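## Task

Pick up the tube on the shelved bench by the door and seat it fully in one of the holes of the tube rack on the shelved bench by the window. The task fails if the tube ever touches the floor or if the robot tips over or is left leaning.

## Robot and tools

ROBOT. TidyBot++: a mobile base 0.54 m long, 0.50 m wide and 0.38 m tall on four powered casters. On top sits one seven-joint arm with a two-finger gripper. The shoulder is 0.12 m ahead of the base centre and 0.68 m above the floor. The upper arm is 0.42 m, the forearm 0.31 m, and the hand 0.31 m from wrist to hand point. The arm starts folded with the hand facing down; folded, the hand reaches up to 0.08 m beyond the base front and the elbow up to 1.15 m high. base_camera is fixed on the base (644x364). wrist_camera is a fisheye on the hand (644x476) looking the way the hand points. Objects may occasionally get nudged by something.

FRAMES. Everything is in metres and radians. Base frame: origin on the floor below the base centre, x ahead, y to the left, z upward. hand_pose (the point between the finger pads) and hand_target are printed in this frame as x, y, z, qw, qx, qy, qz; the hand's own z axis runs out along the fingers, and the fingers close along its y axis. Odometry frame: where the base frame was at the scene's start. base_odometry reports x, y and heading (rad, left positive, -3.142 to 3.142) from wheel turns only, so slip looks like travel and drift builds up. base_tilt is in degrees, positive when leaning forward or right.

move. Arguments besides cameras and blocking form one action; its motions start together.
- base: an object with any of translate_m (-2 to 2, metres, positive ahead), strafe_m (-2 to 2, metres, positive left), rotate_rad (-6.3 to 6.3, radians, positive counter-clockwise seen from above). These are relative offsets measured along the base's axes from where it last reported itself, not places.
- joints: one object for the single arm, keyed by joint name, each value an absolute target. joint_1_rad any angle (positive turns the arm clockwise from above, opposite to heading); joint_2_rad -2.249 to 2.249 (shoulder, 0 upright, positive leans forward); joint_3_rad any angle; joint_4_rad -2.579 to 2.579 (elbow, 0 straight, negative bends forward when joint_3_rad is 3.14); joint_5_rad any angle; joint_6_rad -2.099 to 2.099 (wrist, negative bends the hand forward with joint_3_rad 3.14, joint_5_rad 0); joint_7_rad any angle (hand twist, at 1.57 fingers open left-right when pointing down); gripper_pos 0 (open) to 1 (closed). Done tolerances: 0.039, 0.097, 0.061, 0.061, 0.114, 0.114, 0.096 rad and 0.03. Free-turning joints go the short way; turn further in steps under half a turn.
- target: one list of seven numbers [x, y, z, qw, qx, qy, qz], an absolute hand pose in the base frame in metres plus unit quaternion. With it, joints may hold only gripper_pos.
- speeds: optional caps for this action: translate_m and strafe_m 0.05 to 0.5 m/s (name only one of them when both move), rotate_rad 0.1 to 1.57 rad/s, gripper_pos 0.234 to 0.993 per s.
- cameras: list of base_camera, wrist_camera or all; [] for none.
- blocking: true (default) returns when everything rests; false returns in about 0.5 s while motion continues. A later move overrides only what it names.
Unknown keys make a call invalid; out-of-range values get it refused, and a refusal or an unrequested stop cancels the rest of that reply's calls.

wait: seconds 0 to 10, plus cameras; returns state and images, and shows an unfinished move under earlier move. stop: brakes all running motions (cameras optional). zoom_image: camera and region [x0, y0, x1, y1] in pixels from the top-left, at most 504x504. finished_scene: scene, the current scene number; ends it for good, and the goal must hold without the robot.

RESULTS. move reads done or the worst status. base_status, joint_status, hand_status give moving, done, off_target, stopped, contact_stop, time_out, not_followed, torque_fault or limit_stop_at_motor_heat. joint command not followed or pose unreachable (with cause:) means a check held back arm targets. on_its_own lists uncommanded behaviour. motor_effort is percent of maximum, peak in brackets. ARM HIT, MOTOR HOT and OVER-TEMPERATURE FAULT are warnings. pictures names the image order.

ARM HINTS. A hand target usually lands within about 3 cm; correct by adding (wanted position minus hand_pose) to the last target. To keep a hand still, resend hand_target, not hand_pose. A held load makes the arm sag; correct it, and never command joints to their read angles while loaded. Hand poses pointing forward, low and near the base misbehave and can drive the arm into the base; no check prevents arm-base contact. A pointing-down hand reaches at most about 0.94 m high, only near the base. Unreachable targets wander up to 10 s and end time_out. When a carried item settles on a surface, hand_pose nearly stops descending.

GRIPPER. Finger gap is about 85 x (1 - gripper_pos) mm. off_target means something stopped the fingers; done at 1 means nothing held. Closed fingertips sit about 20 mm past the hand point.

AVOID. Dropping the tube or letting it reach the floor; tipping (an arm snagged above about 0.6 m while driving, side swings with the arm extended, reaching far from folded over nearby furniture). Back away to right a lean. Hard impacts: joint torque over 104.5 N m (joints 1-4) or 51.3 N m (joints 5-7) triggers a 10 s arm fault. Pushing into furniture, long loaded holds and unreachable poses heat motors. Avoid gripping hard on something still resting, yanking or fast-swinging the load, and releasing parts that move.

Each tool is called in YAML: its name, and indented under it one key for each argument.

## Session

move:

Scene clock: 0.00 s.
base_odometry: x=+0.000 y=+0.000 heading=+0.000
base_tilt: forward=+0.8 right=+0.0
base_status: not commanded
joint_positions: joint_1_rad=-0.037 joint_2_rad=-0.389 joint_3_rad=+3.138 joint_4_rad=-2.516 joint_5_rad=-0.046 joint_6_rad=-0.857 joint_7_rad=+1.600 gripper_pos=+0.000
joint_status: not commanded
motor_effort: joint_1_rad=+0 joint_2_rad=-1 joint_3_rad=+0 joint_4_rad=+13 joint_5_rad=-1 joint_6_rad=+2 joint_7_rad=-1
hand_pose: x=+0.2749 y=+0.0184 z=+0.5980 quat_wxyz=(-0.018, +0.996, +0.021, +0.079) (m; base frame)
hand_target: x=+0.2745 y=+0.0184 z=+0.5977 quat_wxyz=(-0.018, +0.997, +0.021, +0.078) (m; base frame)
hand_status: not commanded
pictures: base_camera, wrist_camera
camera_calibration:
wrist_camera: T_world_to_cam=[[0.03872, -0.999249, 0.00121434, -0.00233747], [-0.984734, -0.0383638, -0.169788, 0.433531], [0.169707, 0.00537839, -0.98548, 0.678651], [0, 0, 0, 1]] pos_world=[0.31183, 0.0106461, 0.742408]

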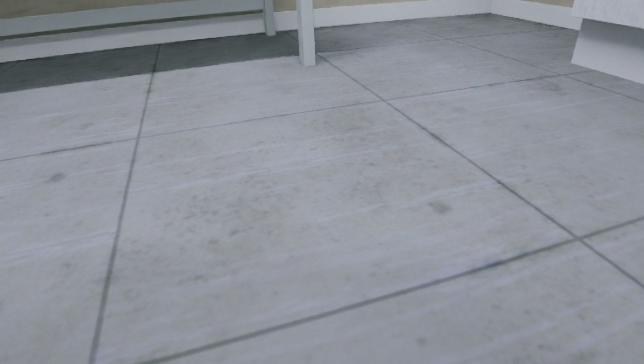

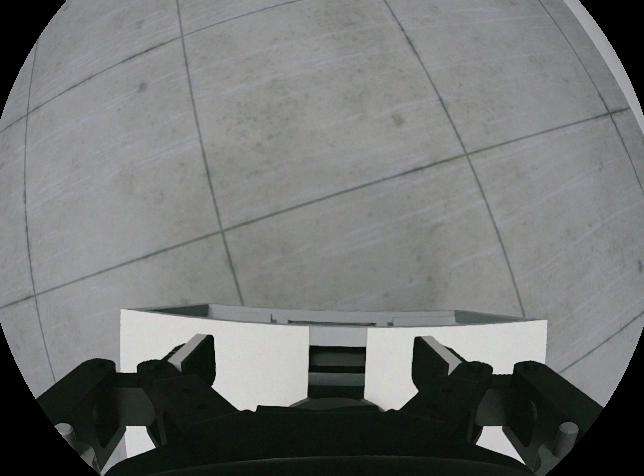

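move:
  joints: {"joint_1_rad": 0.0, "joint_2_rad": -0.38, "joint_3_rad": 3.14, "joint_4_rad": -2.1, "joint_5_rad": -0.045, "joint_6_rad": 0.0, "joint_7_rad": 1.571}

Scene clock: 8.83 s.
move: done
base_odometry: x=+0.000 y=+0.000 heading=+0.000
base_tilt: forward=+0.7 right=+0.0
base_status: not commanded
joint_positions: joint_1_rad=-0.015 joint_2_rad=-0.389 joint_3_rad=+3.138 joint_4_rad=-2.133 joint_5_rad=-0.046 joint_6_rad=-0.042 joint_7_rad=+1.600 gripper_pos=+0.000
joint_status: all done
motor_effort: joint_1_rad=+0(1) joint_2_rad=-6(7) joint_3_rad=+1(1) joint_4_rad=+19(20) joint_5_rad=-1(2) joint_6_rad=+8(9) joint_7_rad=-1(3)
hand_pose: x=+0.5730 y=+0.0110 z=+0.9505 quat_wxyz=(-0.011, +0.779, +0.002, +0.627) (m; base frame)
hand_target: x=+0.5816 y=+0.0022 z=+0.9796 quat_wxyz=(-0.015, +0.758, -0.016, +0.652) (m; base frame)
hand_status: not commanded
pictures: base_camera, wrist_camera
camera_calibration:
wrist_camera: T_world_to_cam=[[-0.0170188, -0.999816, -0.00887046, 0.0197828], [-0.201984, 0.0121267, -0.979314, 1.10697], [0.979241, -0.014875, -0.202153, -0.232687], [0, 0, 0, 1]] pos_world=[0.451783, 0.00289399, 1.03721]

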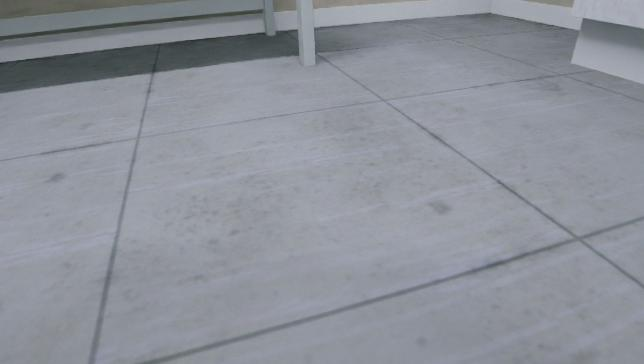

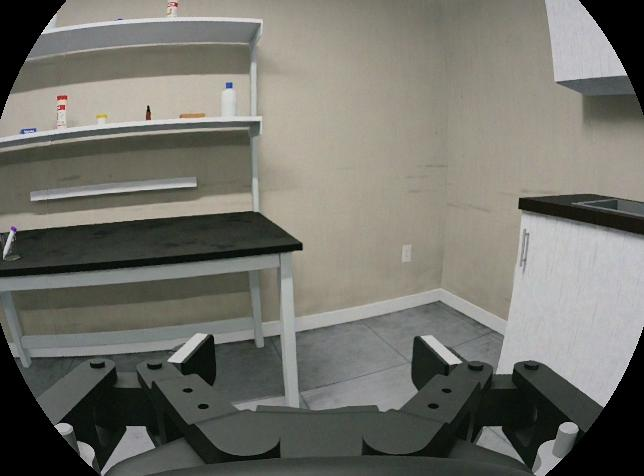

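move:
  joints: {"joint_1_rad": -1.3}
  cameras: ["wrist_camera"]

move:
  joints: {"joint_1_rad": -2.9}
  cameras: ["wrist_camera"]

Scene clock: 11.67 s.
move: done
base_odometry: x=+0.000 y=+0.000 heading=+0.000
base_tilt: forward=+0.7 right=+0.1
base_status: not commanded
joint_positions: joint_1_rad=-1.286 joint_2_rad=-0.389 joint_3_rad=+3.138 joint_4_rad=-2.133 joint_5_rad=-0.046 joint_6_rad=-0.039 joint_7_rad=+1.600 gripper_pos=+0.000
joint_status: all done
motor_effort: joint_1_rad=+0(2) joint_2_rad=-7(7) joint_3_rad=+1(1) joint_4_rad=+19(20) joint_5_rad=-1(1) joint_6_rad=+9(9) joint_7_rad=-1(2)
hand_pose: x=+0.2429 y=+0.4371 z=+0.9514 quat_wxyz=(-0.382, +0.625, +0.463, +0.499) (m; base frame)
hand_target: x=+0.2406 y=+0.4464 z=+0.9796 quat_wxyz=(-0.407, +0.613, +0.446, +0.510) (m; base frame)
hand_status: not commanded
pictures: wrist_camera
camera_calibration:
wrist_camera: T_world_to_cam=[[0.94998, -0.312183, -0.00895607, -0.095187], [-0.0705219, -0.186487, -0.979923, 1.0915], [0.304245, 0.931539, -0.199174, -0.155481], [0, 0, 0, 1]] pos_world=[0.214705, 0.318671, 1.03776]

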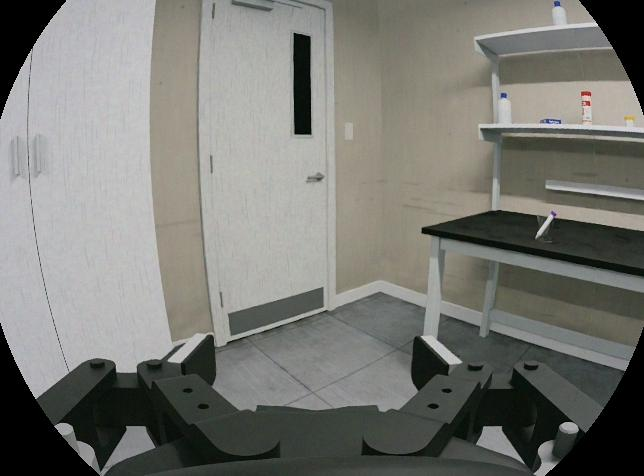

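Scene clock: 14.47 s.
move: done
base_odometry: x=+0.000 y=+0.000 heading=+0.000
base_tilt: forward=+0.6 right=+0.0
base_status: not commanded
joint_positions: joint_1_rad=-2.886 joint_2_rad=-0.389 joint_3_rad=+3.138 joint_4_rad=-2.133 joint_5_rad=-0.046 joint_6_rad=-0.038 joint_7_rad=+1.600 gripper_pos=+0.000
joint_status: all done
motor_effort: joint_1_rad=+0(2) joint_2_rad=-7(7) joint_3_rad=+0(2) joint_4_rad=+19(20) joint_5_rad=+0(1) joint_6_rad=+9(9) joint_7_rad=-1(2)
hand_pose: x=-0.3216 y=+0.1111 z=+0.9515 quat_wxyz=(-0.624, +0.103, +0.771, +0.074) (m; base frame)
hand_target: x=-0.3307 y=+0.1085 z=+0.9796 quat_wxyz=(-0.649, +0.107, +0.750, +0.064) (m; base frame)
hand_status: not commanded
pictures: wrist_camera
camera_calibration:
wrist_camera: T_world_to_cam=[[0.284287, 0.958697, -0.00896636, -0.0159572], [0.188122, -0.0649505, -0.979996, 1.06074], [-0.940101, 0.276914, -0.198817, -0.00777855], [0, 0, 0, 1]] pos_world=[-0.202325, 0.0863477, 1.03783]

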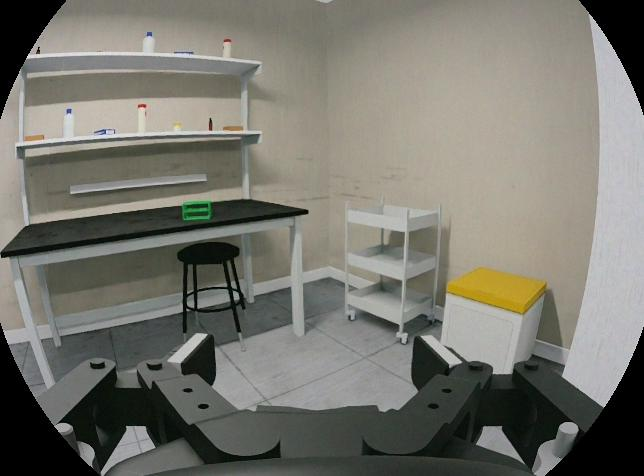

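move:
  joints: {"joint_1_rad": 2.0}
  cameras: ["wrist_camera"]

Scene clock: 17.37 s.
move: done
base_odometry: x=+0.000 y=+0.000 heading=+0.000
base_tilt: forward=+0.7 right=+0.1
base_status: not commanded
joint_positions: joint_1_rad=-4.269 joint_2_rad=-0.389 joint_3_rad=+3.138 joint_4_rad=-2.133 joint_5_rad=-0.046 joint_6_rad=-0.038 joint_7_rad=+1.600 gripper_pos=+0.000
joint_status: all done
motor_effort: joint_1_rad=+0(2) joint_2_rad=-6(7) joint_3_rad=+1(1) joint_4_rad=+19(20) joint_5_rad=+0(1) joint_6_rad=+9(9) joint_7_rad=-2(2)
hand_pose: x=-0.0724 y=-0.4121 z=+0.9516 quat_wxyz=(-0.528, -0.412, +0.660, -0.341) (m; base frame)
hand_target: x=-0.0715 y=-0.4216 z=+0.9796 quat_wxyz=(-0.541, -0.396, +0.646, -0.365) (m; base frame)
hand_status: not commanded
pictures: wrist_camera
camera_calibration:
wrist_camera: T_world_to_cam=[[-0.888819, 0.45817, -0.00897323, 0.123651], [0.0988072, 0.172485, -0.980044, 1.07138], [-0.447479, -0.871968, -0.198579, -0.0666502], [0, 0, 0, 1]] pos_world=[-0.0257816, -0.299567, 1.03788]

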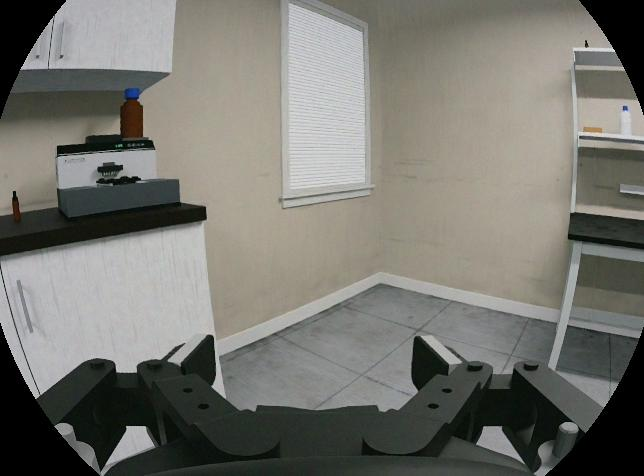

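move:
  base: {"translate_m": 0.22, "strafe_m": 0.66, "rotate_rad": 0.385}
  joints: {"joint_1_rad": 0.0, "joint_6_rad": -0.3, "joint_5_rad": -0.045, "joint_7_rad": 1.571}

Scene clock: 24.57 s.
move: done
base_odometry: x=+0.220 y=+0.660 heading=+0.385
base_tilt: forward=+0.7 right=+0.0
base_status: done
joint_positions: joint_1_rad=-6.269 joint_2_rad=-0.385 joint_3_rad=+3.137 joint_4_rad=-2.133 joint_5_rad=-0.046 joint_6_rad=-0.251 joint_7_rad=+1.600 gripper_pos=+0.000
joint_status: all done
motor_effort: joint_1_rad=+0(2) joint_2_rad=-6(10) joint_3_rad=+0(2) joint_4_rad=+19(20) joint_5_rad=-1(2) joint_6_rad=+8(10) joint_7_rad=-1(2)
hand_pose: x=+0.5537 y=+0.0008 z=+0.8870 quat_wxyz=(+0.005, -0.841, +0.007, -0.541) (m; base frame)
hand_target: x=+0.5542 y=+0.0063 z=+0.8907 quat_wxyz=(+0.017, -0.847, +0.014, -0.532) (m; base frame)
hand_status: not commanded
pictures: base_camera, wrist_camera
camera_calibration:
wrist_camera: T_world_to_cam=[[-0.0383784, -0.999257, -0.00349247, 0.0157756], [-0.40449, 0.018731, -0.91435, 1.09555], [0.913737, -0.0336787, -0.404909, -0.0106237], [0, 0, 0, 1]] pos_world=[0.453453, -0.00511466, 0.997471]

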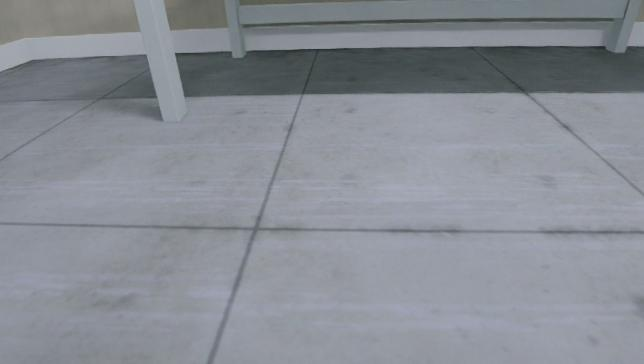

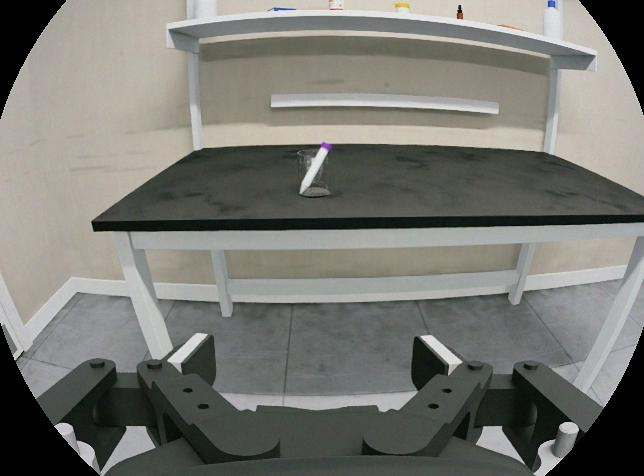

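zoom_image:
  camera: "wrist_camera"
  region: [270, 120, 370, 220]

Scaled by 5.040.

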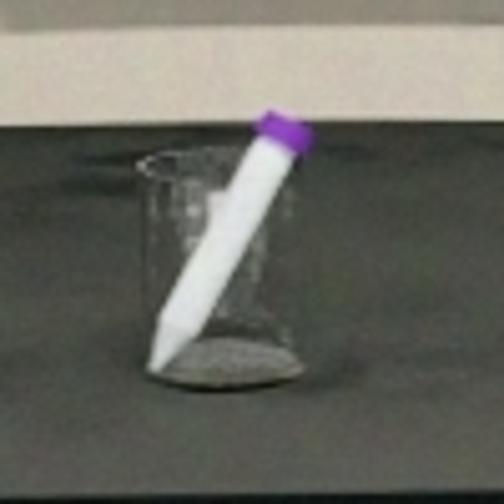

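move:
  base: {"translate_m": 0.28, "strafe_m": -0.035}
  joints: {"joint_2_rad": 0.178, "joint_4_rad": -2.429, "joint_6_rad": 1.022, "joint_7_rad": 1.05, "joint_5_rad": -0.045}

Scene clock: 42.87 s.
move: done
base_odometry: x=+0.493 y=+0.733 heading=+0.386
base_tilt: forward=+0.7 right=+0.0
base_status: done
joint_positions: joint_1_rad=-6.269 joint_2_rad=+0.159 joint_3_rad=+3.137 joint_4_rad=-2.400 joint_5_rad=-0.046 joint_6_rad=+0.980 joint_7_rad=+1.127 gripper_pos=+0.000
joint_status: all done
motor_effort: joint_1_rad=+0(0) joint_2_rad=-18(20) joint_3_rad=+0(1) joint_4_rad=+13(19) joint_5_rad=+0(1) joint_6_rad=+9(10) joint_7_rad=-1(2)
hand_pose: x=+0.6693 y=-0.0160 z=+0.8320 quat_wxyz=(+0.147, -0.687, +0.182, -0.688) (m; base frame)
hand_target: x=+0.6647 y=-0.0098 z=+0.8209 quat_wxyz=(+0.176, -0.682, +0.204, -0.679) (m; base frame)
hand_status: not commanded
pictures: base_camera, wrist_camera
camera_calibration:
wrist_camera: T_world_to_cam=[[-0.0817094, -0.887511, -0.453484, 0.408344], [0.025893, 0.452962, -0.891154, 0.791931], [0.99632, -0.0845577, -0.0140309, -0.520459], [0, 0, 0, 1]] pos_world=[0.531404, -0.0403134, 0.883607]

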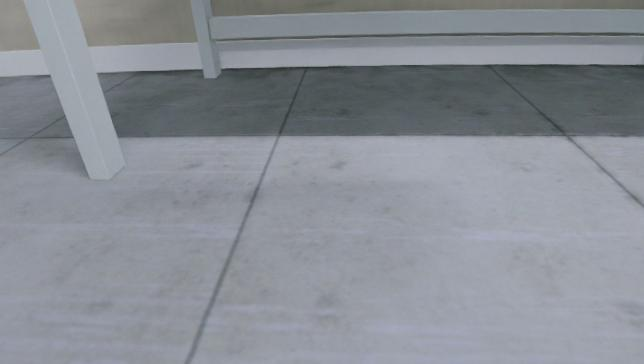

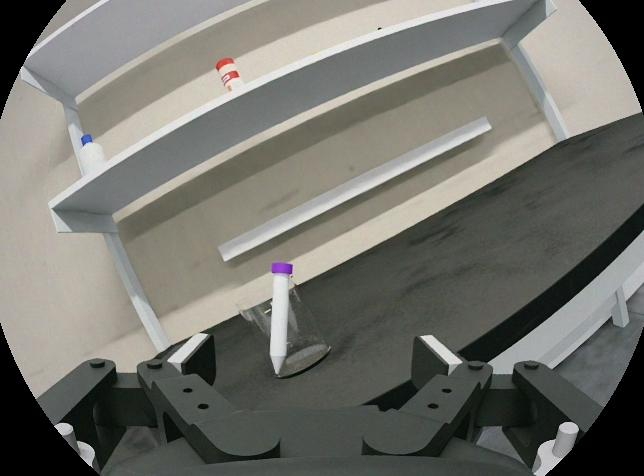

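zoom_image:
  camera: "wrist_camera"
  region: [220, 250, 350, 390]

Scaled by 3.600.

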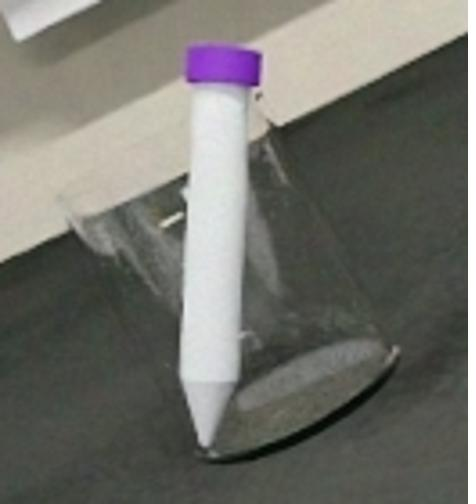

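move:
  base: {"translate_m": 0.15}
  speeds: {"translate_m": 0.3}
  joints: {"joint_2_rad": 0.068, "joint_4_rad": -2.338, "joint_5_rad": 0.04, "joint_6_rad": 0.864, "joint_7_rad": 0.965}
  cameras: ["wrist_camera"]

Scene clock: 53.10 s.
move: done
base_odometry: x=+0.632 y=+0.789 heading=+0.385
base_tilt: forward=+0.7 right=+0.1
base_status: done
joint_positions: joint_1_rad=-6.270 joint_2_rad=+0.097 joint_3_rad=+3.137 joint_4_rad=-2.361 joint_5_rad=-0.015 joint_6_rad=+0.906 joint_7_rad=+1.041 gripper_pos=+0.000
joint_status: all done
motor_effort: joint_1_rad=+0(1) joint_2_rad=-17(19) joint_3_rad=+0(1) joint_4_rad=+15(15) joint_5_rad=+0(2) joint_6_rad=+9(10) joint_7_rad=-1(2)
hand_pose: x=+0.6694 y=-0.0074 z=+0.8626 quat_wxyz=(+0.183, -0.673, +0.194, -0.690) (m; base frame)
hand_target: x=+0.6695 y=+0.0117 z=+0.8774 quat_wxyz=(+0.216, -0.671, +0.188, -0.684) (m; base frame)
hand_status: not commanded
pictures: wrist_camera
camera_calibration:
wrist_camera: T_world_to_cam=[[-0.0433291, -0.856162, -0.514888, 0.457444], [0.0383362, 0.513568, -0.857192, 0.778117], [0.998325, -0.0568803, 0.0105696, -0.541666], [0, 0, 0, 1]] pos_world=[0.530749, -0.0387797, 0.908254]

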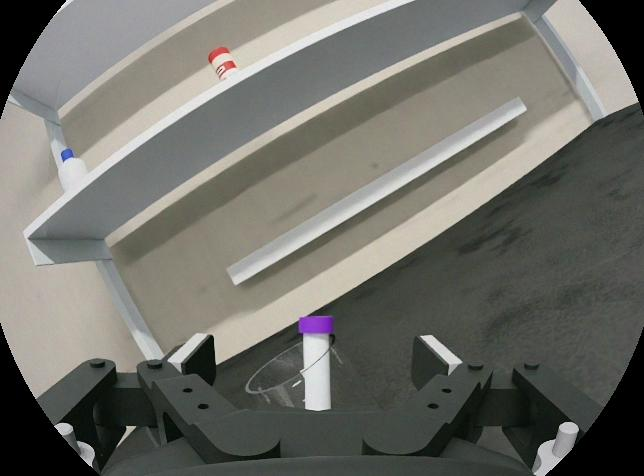

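zoom_image:
  camera: "wrist_camera"
  region: [230, 300, 380, 420]

Scaled by 3.360.

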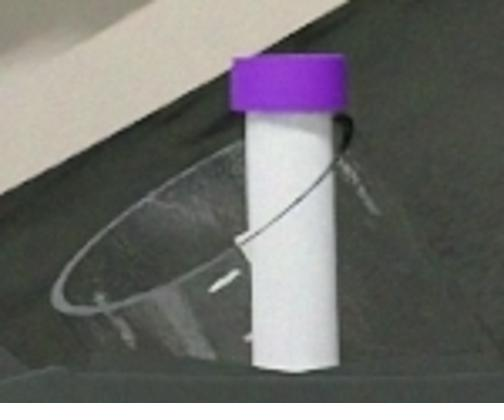

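zoom_image:
  camera: "wrist_camera"
  region: [290, 305, 345, 345]

Scaled by 9.164.

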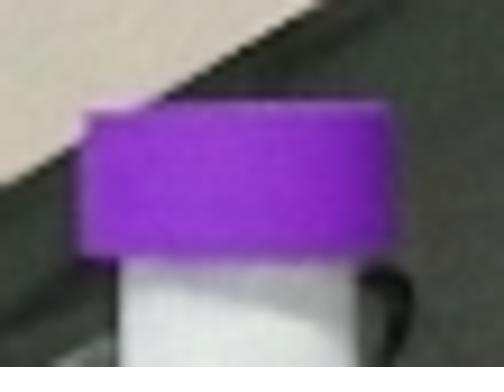

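zoom_image:
  camera: "wrist_camera"
  region: [295, 310, 338, 340]

Scaled by 11.721.

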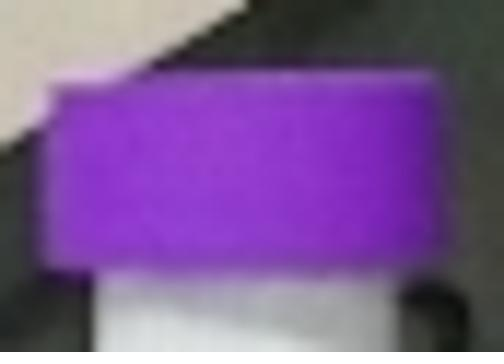

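move:
  base: {"translate_m": 0.055, "strafe_m": -0.005}
  speeds: {"translate_m": 0.15}
  joints: {"joint_2_rad": -0.059, "joint_4_rad": -2.197, "joint_6_rad": 0.427, "joint_7_rad": 1.072}
  cameras: ["wrist_camera"]

Scene clock: 66.70 s.
move: done
base_odometry: x=+0.685 y=+0.806 heading=+0.385
base_tilt: forward=+0.7 right=+0.0
base_status: done
joint_positions: joint_1_rad=-6.270 joint_2_rad=-0.023 joint_3_rad=+3.137 joint_4_rad=-2.227 joint_5_rad=-0.015 joint_6_rad=+0.478 joint_7_rad=+1.041 gripper_pos=+0.000
joint_status: all done
motor_effort: joint_1_rad=+0(1) joint_2_rad=-16(19) joint_3_rad=+0(1) joint_4_rad=+17(17) joint_5_rad=+0(1) joint_6_rad=+9(9) joint_7_rad=-1(2)
hand_pose: x=+0.6703 y=-0.0057 z=+0.8682 quat_wxyz=(+0.169, -0.731, +0.209, -0.628) (m; base frame)
hand_target: x=+0.6675 y=+0.0074 z=+0.8893 quat_wxyz=(+0.157, -0.736, +0.167, -0.637) (m; base frame)
hand_status: not commanded
pictures: wrist_camera
camera_calibration:
wrist_camera: T_world_to_cam=[[-0.128121, -0.853631, -0.504876, 0.509969], [-0.112732, 0.518307, -0.847732, 0.875048], [0.985331, -0.0516964, -0.162637, -0.383464], [0, 0, 0, 1]] pos_world=[0.541822, -0.0380423, 0.936911]

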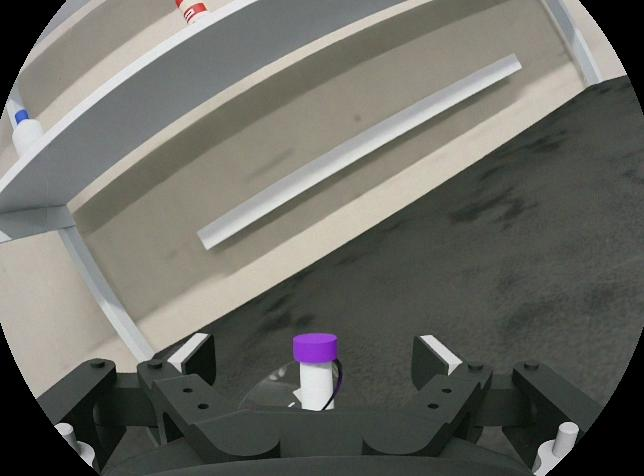

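zoom_image:
  camera: "wrist_camera"
  region: [265, 325, 375, 415]

Scaled by 4.582.

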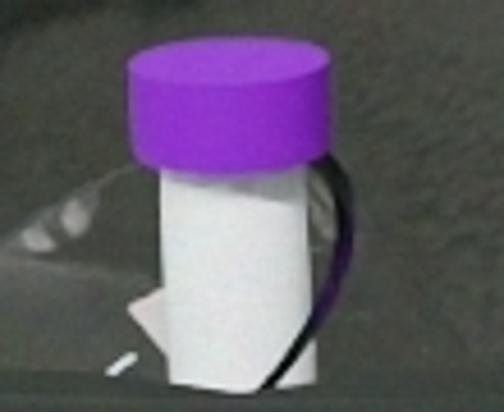

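move:
  base: {"translate_m": 0.034, "strafe_m": -0.001}
  speeds: {"translate_m": 0.1}
  joints: {"joint_2_rad": -0.081, "joint_4_rad": -2.134, "joint_6_rad": 0.257, "joint_7_rad": 1.11}
  cameras: ["wrist_camera"]

Scene clock: 75.40 s.
move: done
base_odometry: x=+0.717 y=+0.817 heading=+0.385
base_tilt: forward=+0.7 right=+0.1
base_status: done
joint_positions: joint_1_rad=-6.270 joint_2_rad=-0.046 joint_3_rad=+3.137 joint_4_rad=-2.164 joint_5_rad=-0.015 joint_6_rad=+0.303 joint_7_rad=+1.048 gripper_pos=+0.000
joint_status: all done
motor_effort: joint_1_rad=+0(1) joint_2_rad=-16(18) joint_3_rad=+0(1) joint_4_rad=+17(18) joint_5_rad=+0(1) joint_6_rad=+9(9) joint_7_rad=-1(2)
hand_pose: x=+0.6701 y=-0.0048 z=+0.8634 quat_wxyz=(+0.159, -0.758, +0.214, -0.595) (m; base frame)
hand_target: x=+0.6668 y=+0.0054 z=+0.8858 quat_wxyz=(+0.135, -0.766, +0.160, -0.608) (m; base frame)
hand_status: not commanded
pictures: wrist_camera
camera_calibration:
wrist_camera: T_world_to_cam=[[-0.16898, -0.856532, -0.487647, 0.520753], [-0.189321, 0.513756, -0.836787, 0.912405], [0.967266, -0.0490787, -0.248974, -0.297298], [0, 0, 0, 1]] pos_world=[0.5483, -0.037303, 0.943413]

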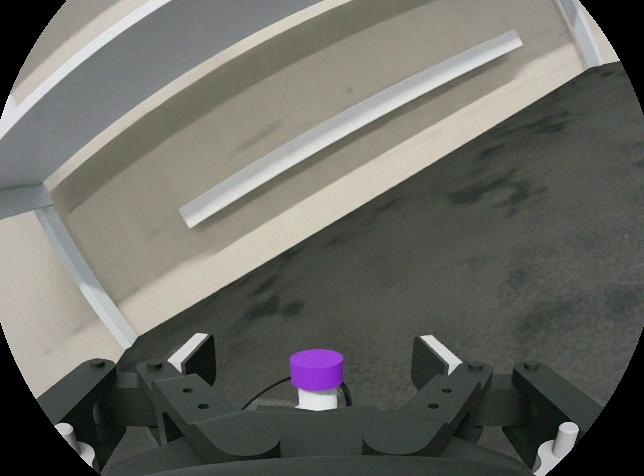

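zoom_image:
  camera: "wrist_camera"
  region: [270, 335, 365, 415]

Scaled by 5.305.

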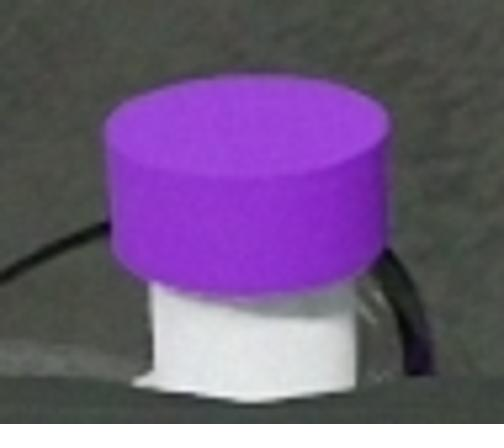

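move:
  base: {"strafe_m": -0.0035}
  joints: {"joint_2_rad": -0.087, "gripper_pos": 0.6}
  cameras: ["wrist_camera"]

Scene clock: 80.63 s.
move: done
base_odometry: x=+0.718 y=+0.814 heading=+0.385
base_tilt: forward=+0.7 right=+0.1
base_status: done
joint_positions: joint_1_rad=-6.272 joint_2_rad=-0.050 joint_3_rad=+3.138 joint_4_rad=-2.164 joint_5_rad=-0.015 joint_6_rad=+0.303 joint_7_rad=+1.048 gripper_pos=+0.599
joint_status: all done
motor_effort: joint_1_rad=+0(2) joint_2_rad=-16(17) joint_3_rad=+1(2) joint_4_rad=+17(18) joint_5_rad=-1(1) joint_6_rad=+9(9) joint_7_rad=-2(2)
hand_pose: x=+0.6694 y=-0.0042 z=+0.8655 quat_wxyz=(+0.160, -0.757, +0.213, -0.596) (m; base frame)
hand_target: x=+0.6656 y=+0.0054 z=+0.8891 quat_wxyz=(+0.135, -0.764, +0.160, -0.611) (m; base frame)
hand_status: not commanded
pictures: wrist_camera
camera_calibration:
wrist_camera: T_world_to_cam=[[-0.166082, -0.856769, -0.488225, 0.52079], [-0.186745, 0.513468, -0.837542, 0.912636], [0.968268, -0.0479269, -0.245275, -0.299927], [0, 0, 0, 1]] pos_world=[0.547334, -0.0367872, 0.945069]

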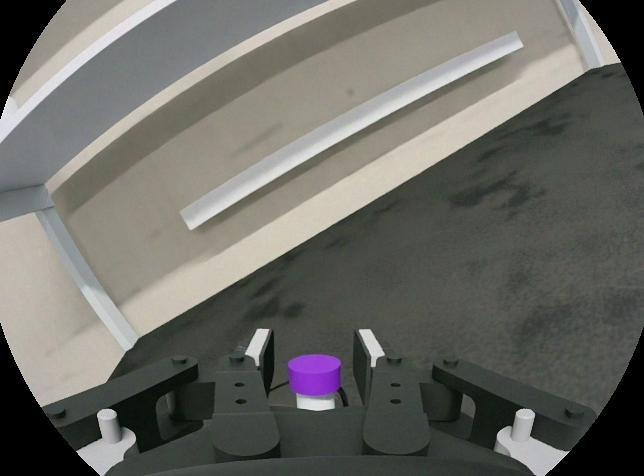

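zoom_image:
  camera: "wrist_camera"
  region: [230, 320, 400, 430]

Scaled by 2.965.

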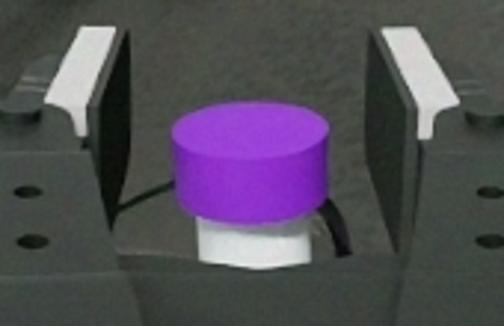

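zoom_image:
  camera: "wrist_camera"
  region: [240, 320, 300, 420]

zoom_image:
  camera: "wrist_camera"
  region: [325, 320, 385, 420]

Scaled by 5.040.

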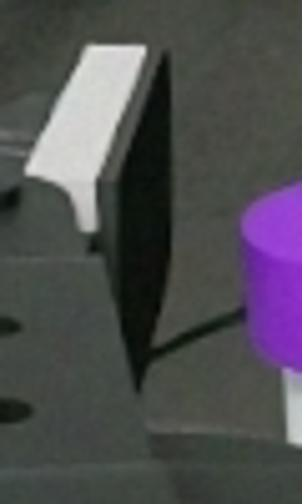

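Scaled by 5.040.

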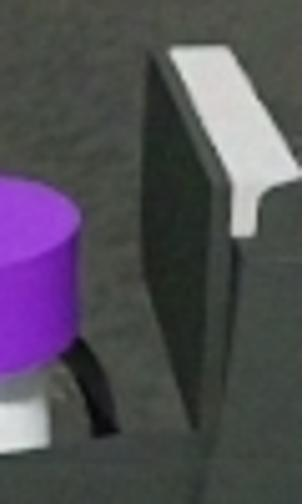

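move:
  base: {"strafe_m": -0.002}
  joints: {"joint_2_rad": -0.092}
  cameras: []

move:
  joints: {"gripper_pos": 0.75}
  speeds: {"gripper_pos": 0.234}
  cameras: ["wrist_camera"]

Scene clock: 83.90 s.
move: done
base_odometry: x=+0.719 y=+0.812 heading=+0.386
base_tilt: forward=+0.8 right=+0.0
base_status: done
joint_positions: joint_1_rad=-6.273 joint_2_rad=-0.054 joint_3_rad=+3.138 joint_4_rad=-2.164 joint_5_rad=-0.015 joint_6_rad=+0.303 joint_7_rad=+1.048 gripper_pos=+0.599
joint_status: all done
motor_effort: joint_1_rad=+1(3) joint_2_rad=-16(17) joint_3_rad=+1(3) joint_4_rad=+18(19) joint_5_rad=+0(1) joint_6_rad=+8(9) joint_7_rad=-1(2)
hand_pose: x=+0.6686 y=-0.0036 z=+0.8678 quat_wxyz=(+0.160, -0.756, +0.212, -0.598) (m; base frame)
hand_target: x=+0.6646 y=+0.0054 z=+0.8918 quat_wxyz=(+0.136, -0.762, +0.159, -0.613) (m; base frame)
hand_status: not commanded
pictures: none
No camera images: "cameras" was empty.

Scene clock: 84.87 s.
move: done
base_odometry: x=+0.719 y=+0.812 heading=+0.386
base_tilt: forward=+0.8 right=+0.0
base_status: not commanded
joint_positions: joint_1_rad=-6.273 joint_2_rad=-0.054 joint_3_rad=+3.138 joint_4_rad=-2.164 joint_5_rad=-0.015 joint_6_rad=+0.303 joint_7_rad=+1.048 gripper_pos=+0.750
joint_status: all done
motor_effort: joint_1_rad=+0(1) joint_2_rad=-15(16) joint_3_rad=+0(1) joint_4_rad=+17(18) joint_5_rad=-1(1) joint_6_rad=+9(9) joint_7_rad=-2(2)
hand_pose: x=+0.6686 y=-0.0036 z=+0.8679 quat_wxyz=(+0.161, -0.756, +0.212, -0.598) (m; base frame)
hand_target: x=+0.6646 y=+0.0054 z=+0.8918 quat_wxyz=(+0.136, -0.762, +0.159, -0.613) (m; base frame)
hand_status: not commanded
pictures: wrist_camera
camera_calibration:
wrist_camera: T_world_to_cam=[[-0.163064, -0.856949, -0.488926, 0.520915], [-0.183671, 0.513262, -0.838348, 0.912831], [0.969368, -0.0469032, -0.241091, -0.302899], [0, 0, 0, 1]] pos_world=[0.546223, -0.0363309, 0.946932]

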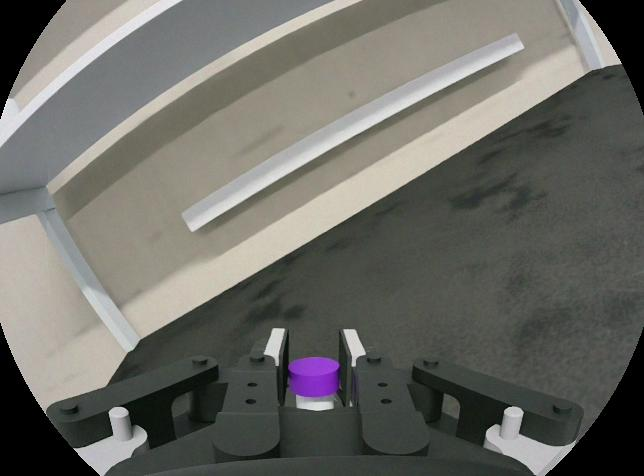

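move:
  cameras: ["wrist_camera"]

Scene clock: 87.70 s.
base_odometry: x=+0.719 y=+0.812 heading=+0.386
base_tilt: forward=+0.7 right=+0.1
base_status: not commanded
joint_positions: joint_1_rad=-6.273 joint_2_rad=-0.054 joint_3_rad=+3.138 joint_4_rad=-2.164 joint_5_rad=-0.015 joint_6_rad=+0.303 joint_7_rad=+1.048 gripper_pos=+0.750
joint_status: all done
motor_effort: joint_1_rad=+0(1) joint_2_rad=-16(16) joint_3_rad=+0(1) joint_4_rad=+17(18) joint_5_rad=+0(1) joint_6_rad=+9(9) joint_7_rad=-1(2)
hand_pose: x=+0.6686 y=-0.0036 z=+0.8679 quat_wxyz=(+0.161, -0.756, +0.212, -0.598) (m; base frame)
hand_target: x=+0.6646 y=+0.0054 z=+0.8918 quat_wxyz=(+0.136, -0.762, +0.159, -0.613) (m; base frame)
hand_status: not commanded
pictures: wrist_camera
camera_calibration:
wrist_camera: T_world_to_cam=[[-0.163064, -0.856949, -0.488926, 0.520915], [-0.183671, 0.513262, -0.838348, 0.912831], [0.969368, -0.0469032, -0.241091, -0.302899], [0, 0, 0, 1]] pos_world=[0.546223, -0.0363309, 0.946932]

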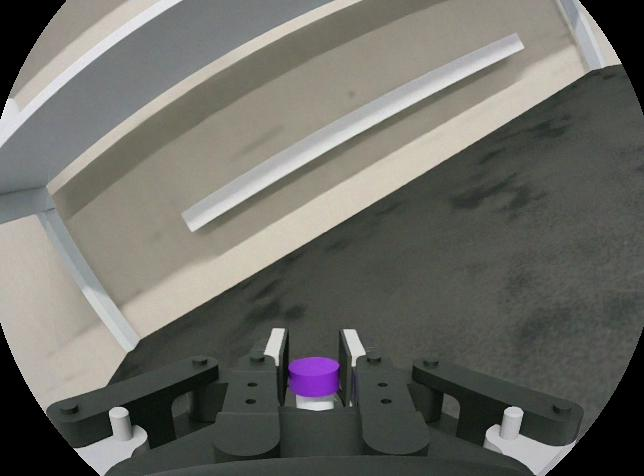

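zoom_image:
  camera: "wrist_camera"
  region: [240, 310, 400, 430]

move:
  joints: {"gripper_pos": 0.77}
  speeds: {"gripper_pos": 0.234}
  cameras: ["wrist_camera"]

zoom_image:
  camera: "wrist_camera"
  region: [240, 310, 400, 430]

Scaled by 3.150.

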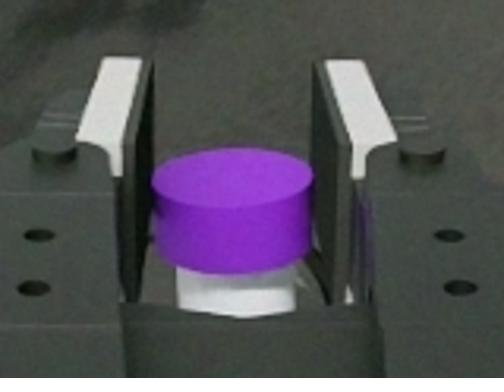

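Scene clock: 88.40 s.
move: done
base_odometry: x=+0.719 y=+0.812 heading=+0.386
base_tilt: forward=+0.7 right=+0.0
base_status: not commanded
joint_positions: joint_1_rad=-6.273 joint_2_rad=-0.055 joint_3_rad=+3.138 joint_4_rad=-2.164 joint_5_rad=-0.015 joint_6_rad=+0.303 joint_7_rad=+1.048 gripper_pos=+0.764
joint_status: all done
motor_effort: joint_1_rad=+1(1) joint_2_rad=-16(16) joint_3_rad=+0(1) joint_4_rad=+17(18) joint_5_rad=+0(1) joint_6_rad=+9(9) joint_7_rad=-2(2)
hand_pose: x=+0.6686 y=-0.0036 z=+0.8679 quat_wxyz=(+0.161, -0.756, +0.212, -0.598) (m; base frame)
hand_target: x=+0.6646 y=+0.0054 z=+0.8918 quat_wxyz=(+0.136, -0.762, +0.159, -0.613) (m; base frame)
hand_status: not commanded
pictures: wrist_camera
camera_calibration:
wrist_camera: T_world_to_cam=[[-0.16305, -0.856949, -0.48893, 0.520916], [-0.183646, 0.513262, -0.838353, 0.912832], [0.969375, -0.0469032, -0.241063, -0.302919], [0, 0, 0, 1]] pos_world=[0.546216, -0.0363308, 0.946944]

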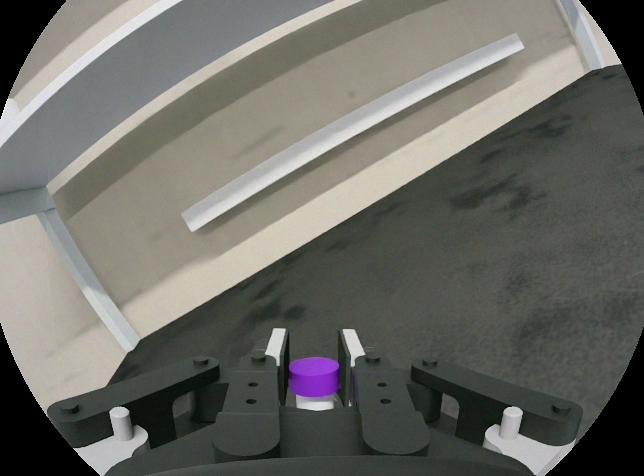

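Scaled by 3.150.

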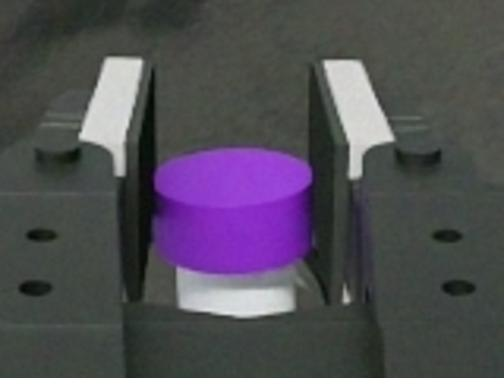

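move:
  joints: {"gripper_pos": 0.785}
  speeds: {"gripper_pos": 0.234}
  cameras: ["wrist_camera"]

zoom_image:
  camera: "wrist_camera"
  region: [240, 310, 400, 430]

Scene clock: 89.10 s.
move: done
base_odometry: x=+0.719 y=+0.812 heading=+0.386
base_tilt: forward=+0.7 right=+0.0
base_status: not commanded
joint_positions: joint_1_rad=-6.273 joint_2_rad=-0.055 joint_3_rad=+3.138 joint_4_rad=-2.164 joint_5_rad=-0.015 joint_6_rad=+0.303 joint_7_rad=+1.048 gripper_pos=+0.778
joint_status: all done
motor_effort: joint_1_rad=+0(1) joint_2_rad=-15(16) joint_3_rad=+0(1) joint_4_rad=+17(18) joint_5_rad=+0(1) joint_6_rad=+8(9) joint_7_rad=-1(2)
hand_pose: x=+0.6686 y=-0.0036 z=+0.8680 quat_wxyz=(+0.161, -0.756, +0.212, -0.598) (m; base frame)
hand_target: x=+0.6646 y=+0.0054 z=+0.8918 quat_wxyz=(+0.136, -0.762, +0.159, -0.613) (m; base frame)
hand_status: not commanded
pictures: wrist_camera
camera_calibration:
wrist_camera: T_world_to_cam=[[-0.163036, -0.856949, -0.488935, 0.520918], [-0.183622, 0.513262, -0.838359, 0.912832], [0.969383, -0.0469033, -0.241034, -0.302939], [0, 0, 0, 1]] pos_world=[0.546208, -0.0363307, 0.946957]

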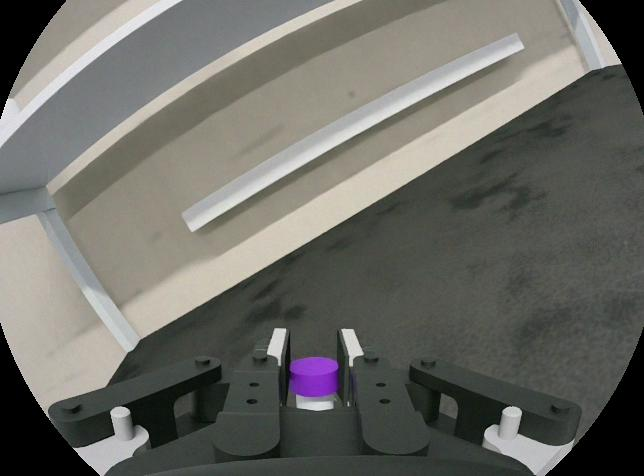

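Scaled by 3.150.

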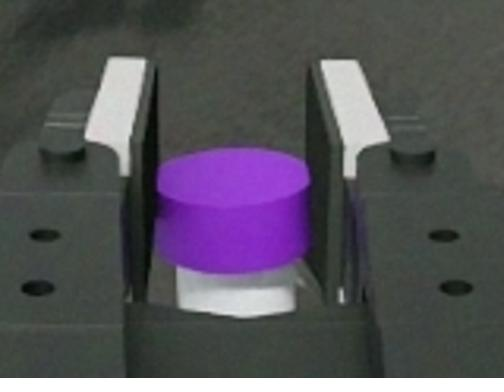

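move:
  joints: {"gripper_pos": 0.80}
  speeds: {"gripper_pos": 0.234}
  cameras: ["wrist_camera"]

zoom_image:
  camera: "wrist_camera"
  region: [240, 310, 400, 430]

Scene clock: 89.77 s.
move: done
base_odometry: x=+0.719 y=+0.812 heading=+0.386
base_tilt: forward=+0.8 right=+0.0
base_status: not commanded
joint_positions: joint_1_rad=-6.273 joint_2_rad=-0.055 joint_3_rad=+3.138 joint_4_rad=-2.164 joint_5_rad=-0.015 joint_6_rad=+0.303 joint_7_rad=+1.048 gripper_pos=+0.790
joint_status: all done
motor_effort: joint_1_rad=+0(1) joint_2_rad=-15(16) joint_3_rad=+0(0) joint_4_rad=+17(18) joint_5_rad=-1(1) joint_6_rad=+9(9) joint_7_rad=-2(2)
hand_pose: x=+0.6685 y=-0.0036 z=+0.8680 quat_wxyz=(+0.161, -0.756, +0.212, -0.598) (m; base frame)
hand_target: x=+0.6646 y=+0.0054 z=+0.8918 quat_wxyz=(+0.136, -0.762, +0.159, -0.613) (m; base frame)
hand_status: not commanded
pictures: wrist_camera
camera_calibration:
wrist_camera: T_world_to_cam=[[-0.163007, -0.85695, -0.488944, 0.520921], [-0.183572, 0.513261, -0.83837, 0.912834], [0.969397, -0.0469035, -0.240977, -0.30298], [0, 0, 0, 1]] pos_world=[0.546192, -0.0363306, 0.946982]

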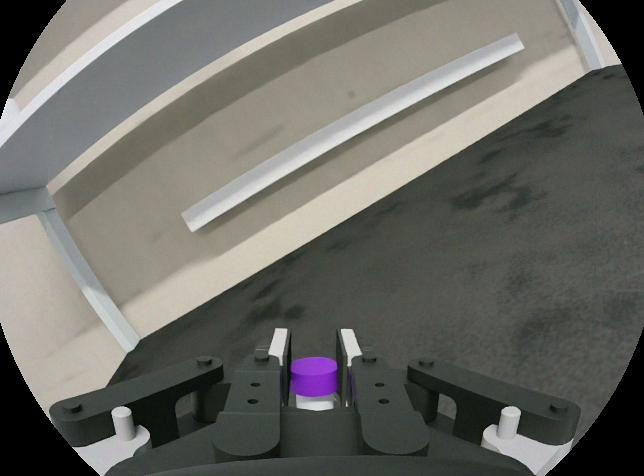

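Scaled by 3.150.

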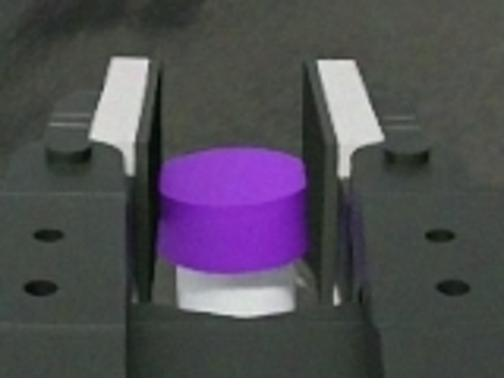

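zoom_image:
  camera: "wrist_camera"
  region: [275, 345, 355, 410]

Scaled by 6.300.

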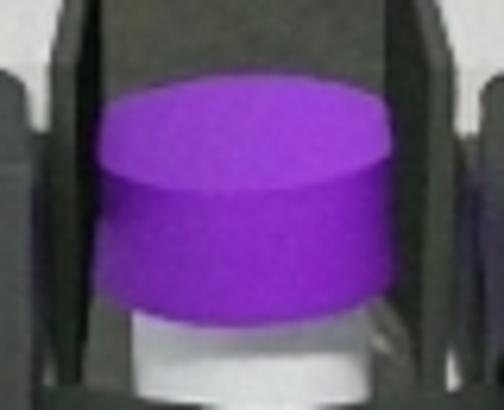

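move:
  joints: {"gripper_pos": 0.81}
  speeds: {"gripper_pos": 0.234}
  cameras: ["wrist_camera"]

zoom_image:
  camera: "wrist_camera"
  region: [275, 345, 355, 410]

Scene clock: 94.83 s.
move: done
base_odometry: x=+0.719 y=+0.812 heading=+0.386
base_tilt: forward=+0.7 right=+0.1
base_status: not commanded
joint_positions: joint_1_rad=-6.273 joint_2_rad=-0.055 joint_3_rad=+3.138 joint_4_rad=-2.164 joint_5_rad=-0.015 joint_6_rad=+0.303 joint_7_rad=+1.048 gripper_pos=+0.790
joint_status: all done
motor_effort: joint_1_rad=+0(1) joint_2_rad=-15(16) joint_3_rad=+0(1) joint_4_rad=+18(18) joint_5_rad=+0(1) joint_6_rad=+8(9) joint_7_rad=-1(2)
hand_pose: x=+0.6685 y=-0.0036 z=+0.8680 quat_wxyz=(+0.161, -0.756, +0.212, -0.598) (m; base frame)
hand_target: x=+0.6646 y=+0.0054 z=+0.8918 quat_wxyz=(+0.136, -0.762, +0.159, -0.613) (m; base frame)
hand_status: not commanded
pictures: wrist_camera
camera_calibration:
wrist_camera: T_world_to_cam=[[-0.162992, -0.85695, -0.488948, 0.520922], [-0.183548, 0.513261, -0.838375, 0.912835], [0.969404, -0.0469035, -0.240949, -0.303], [0, 0, 0, 1]] pos_world=[0.546184, -0.0363305, 0.946995]

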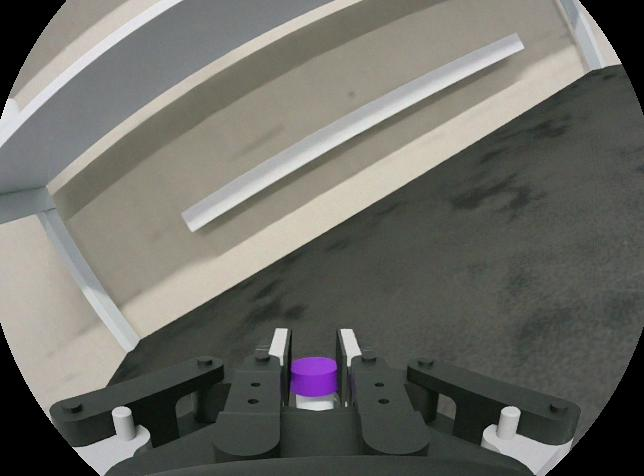

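Scaled by 6.300.

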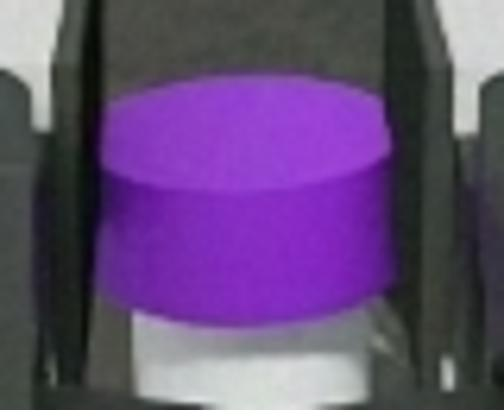

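move:
  joints: {"joint_2_rad": -0.103, "joint_4_rad": -2.107, "joint_6_rad": 0.219}
  cameras: ["wrist_camera"]

zoom_image:
  camera: "wrist_camera"
  region: [275, 345, 355, 410]

Scene clock: 97.40 s.
move: done
base_odometry: x=+0.719 y=+0.812 heading=+0.386
base_tilt: forward=+0.7 right=+0.0
base_status: not commanded
joint_positions: joint_1_rad=-6.273 joint_2_rad=-0.065 joint_3_rad=+3.138 joint_4_rad=-2.140 joint_5_rad=-0.015 joint_6_rad=+0.262 joint_7_rad=+1.048 gripper_pos=+0.790
joint_status: all done
motor_effort: joint_1_rad=+0(0) joint_2_rad=-15(16) joint_3_rad=+0(1) joint_4_rad=+18(19) joint_5_rad=+0(1) joint_6_rad=+9(9) joint_7_rad=-2(2)
hand_pose: x=+0.6689 y=-0.0034 z=+0.8751 quat_wxyz=(+0.160, -0.758, +0.212, -0.595) (m; base frame)
hand_target: x=+0.6652 y=+0.0050 z=+0.9021 quat_wxyz=(+0.135, -0.762, +0.160, -0.613) (m; base frame)
hand_status: not commanded
pictures: wrist_camera
camera_calibration:
wrist_camera: T_world_to_cam=[[-0.165761, -0.856884, -0.488132, 0.525745], [-0.189327, 0.513423, -0.83699, 0.921404], [0.967822, -0.0463237, -0.247337, -0.295022], [0, 0, 0, 1]] pos_world=[0.547124, -0.0362339, 0.954869]

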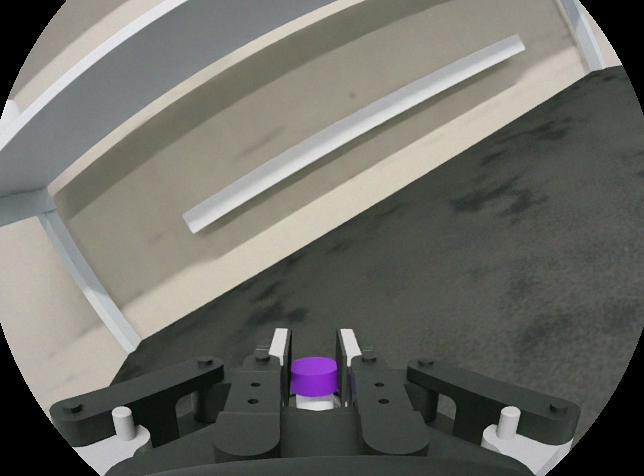

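Scaled by 6.300.

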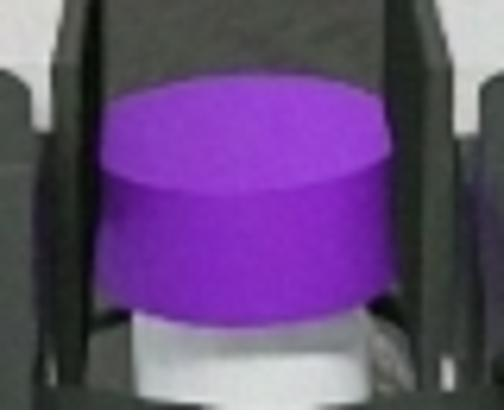

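move:
  joints: {"joint_1_rad": 0.035, "joint_2_rad": -0.132, "joint_4_rad": -2.023, "joint_6_rad": 0.109}
  cameras: ["wrist_camera"]

zoom_image:
  camera: "wrist_camera"
  region: [235, 320, 395, 440]

Scene clock: 99.47 s.
move: done
base_odometry: x=+0.719 y=+0.812 heading=+0.386
base_tilt: forward=+0.7 right=+0.1
base_status: not commanded
joint_positions: joint_1_rad=-6.260 joint_2_rad=-0.099 joint_3_rad=+3.138 joint_4_rad=-2.056 joint_5_rad=-0.015 joint_6_rad=+0.156 joint_7_rad=+1.048 gripper_pos=+0.790
joint_status: all done
motor_effort: joint_1_rad=+0(1) joint_2_rad=-15(17) joint_3_rad=+0(1) joint_4_rad=+18(19) joint_5_rad=-1(1) joint_6_rad=+9(9) joint_7_rad=-1(2)
hand_pose: x=+0.6716 y=-0.0106 z=+0.9112 quat_wxyz=(+0.158, -0.753, +0.216, -0.601) (m; base frame)
hand_target: x=+0.6661 y=-0.0155 z=+0.9347 quat_wxyz=(+0.123, -0.758, +0.174, -0.617) (m; base frame)
hand_status: not commanded
pictures: wrist_camera
camera_calibration:
wrist_camera: T_world_to_cam=[[-0.170405, -0.85458, -0.490566, 0.542966], [-0.172417, 0.516027, -0.839041, 0.946361], [0.970172, -0.0583947, -0.235278, -0.301684], [0, 0, 0, 1]] pos_world=[0.548379, -0.0419565, 0.989417]

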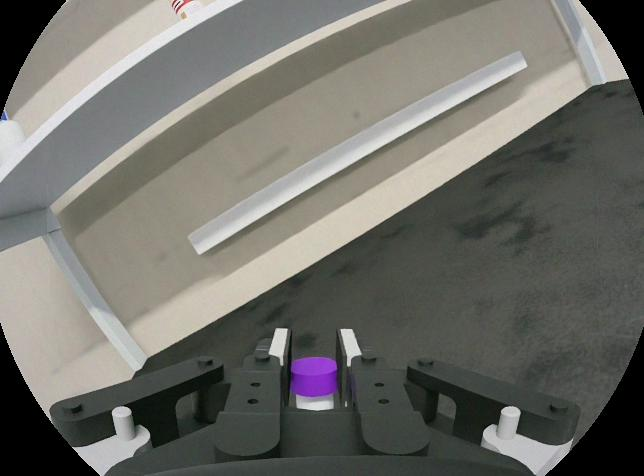

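Scaled by 3.150.

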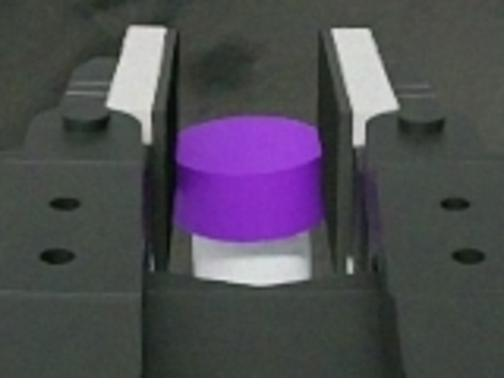

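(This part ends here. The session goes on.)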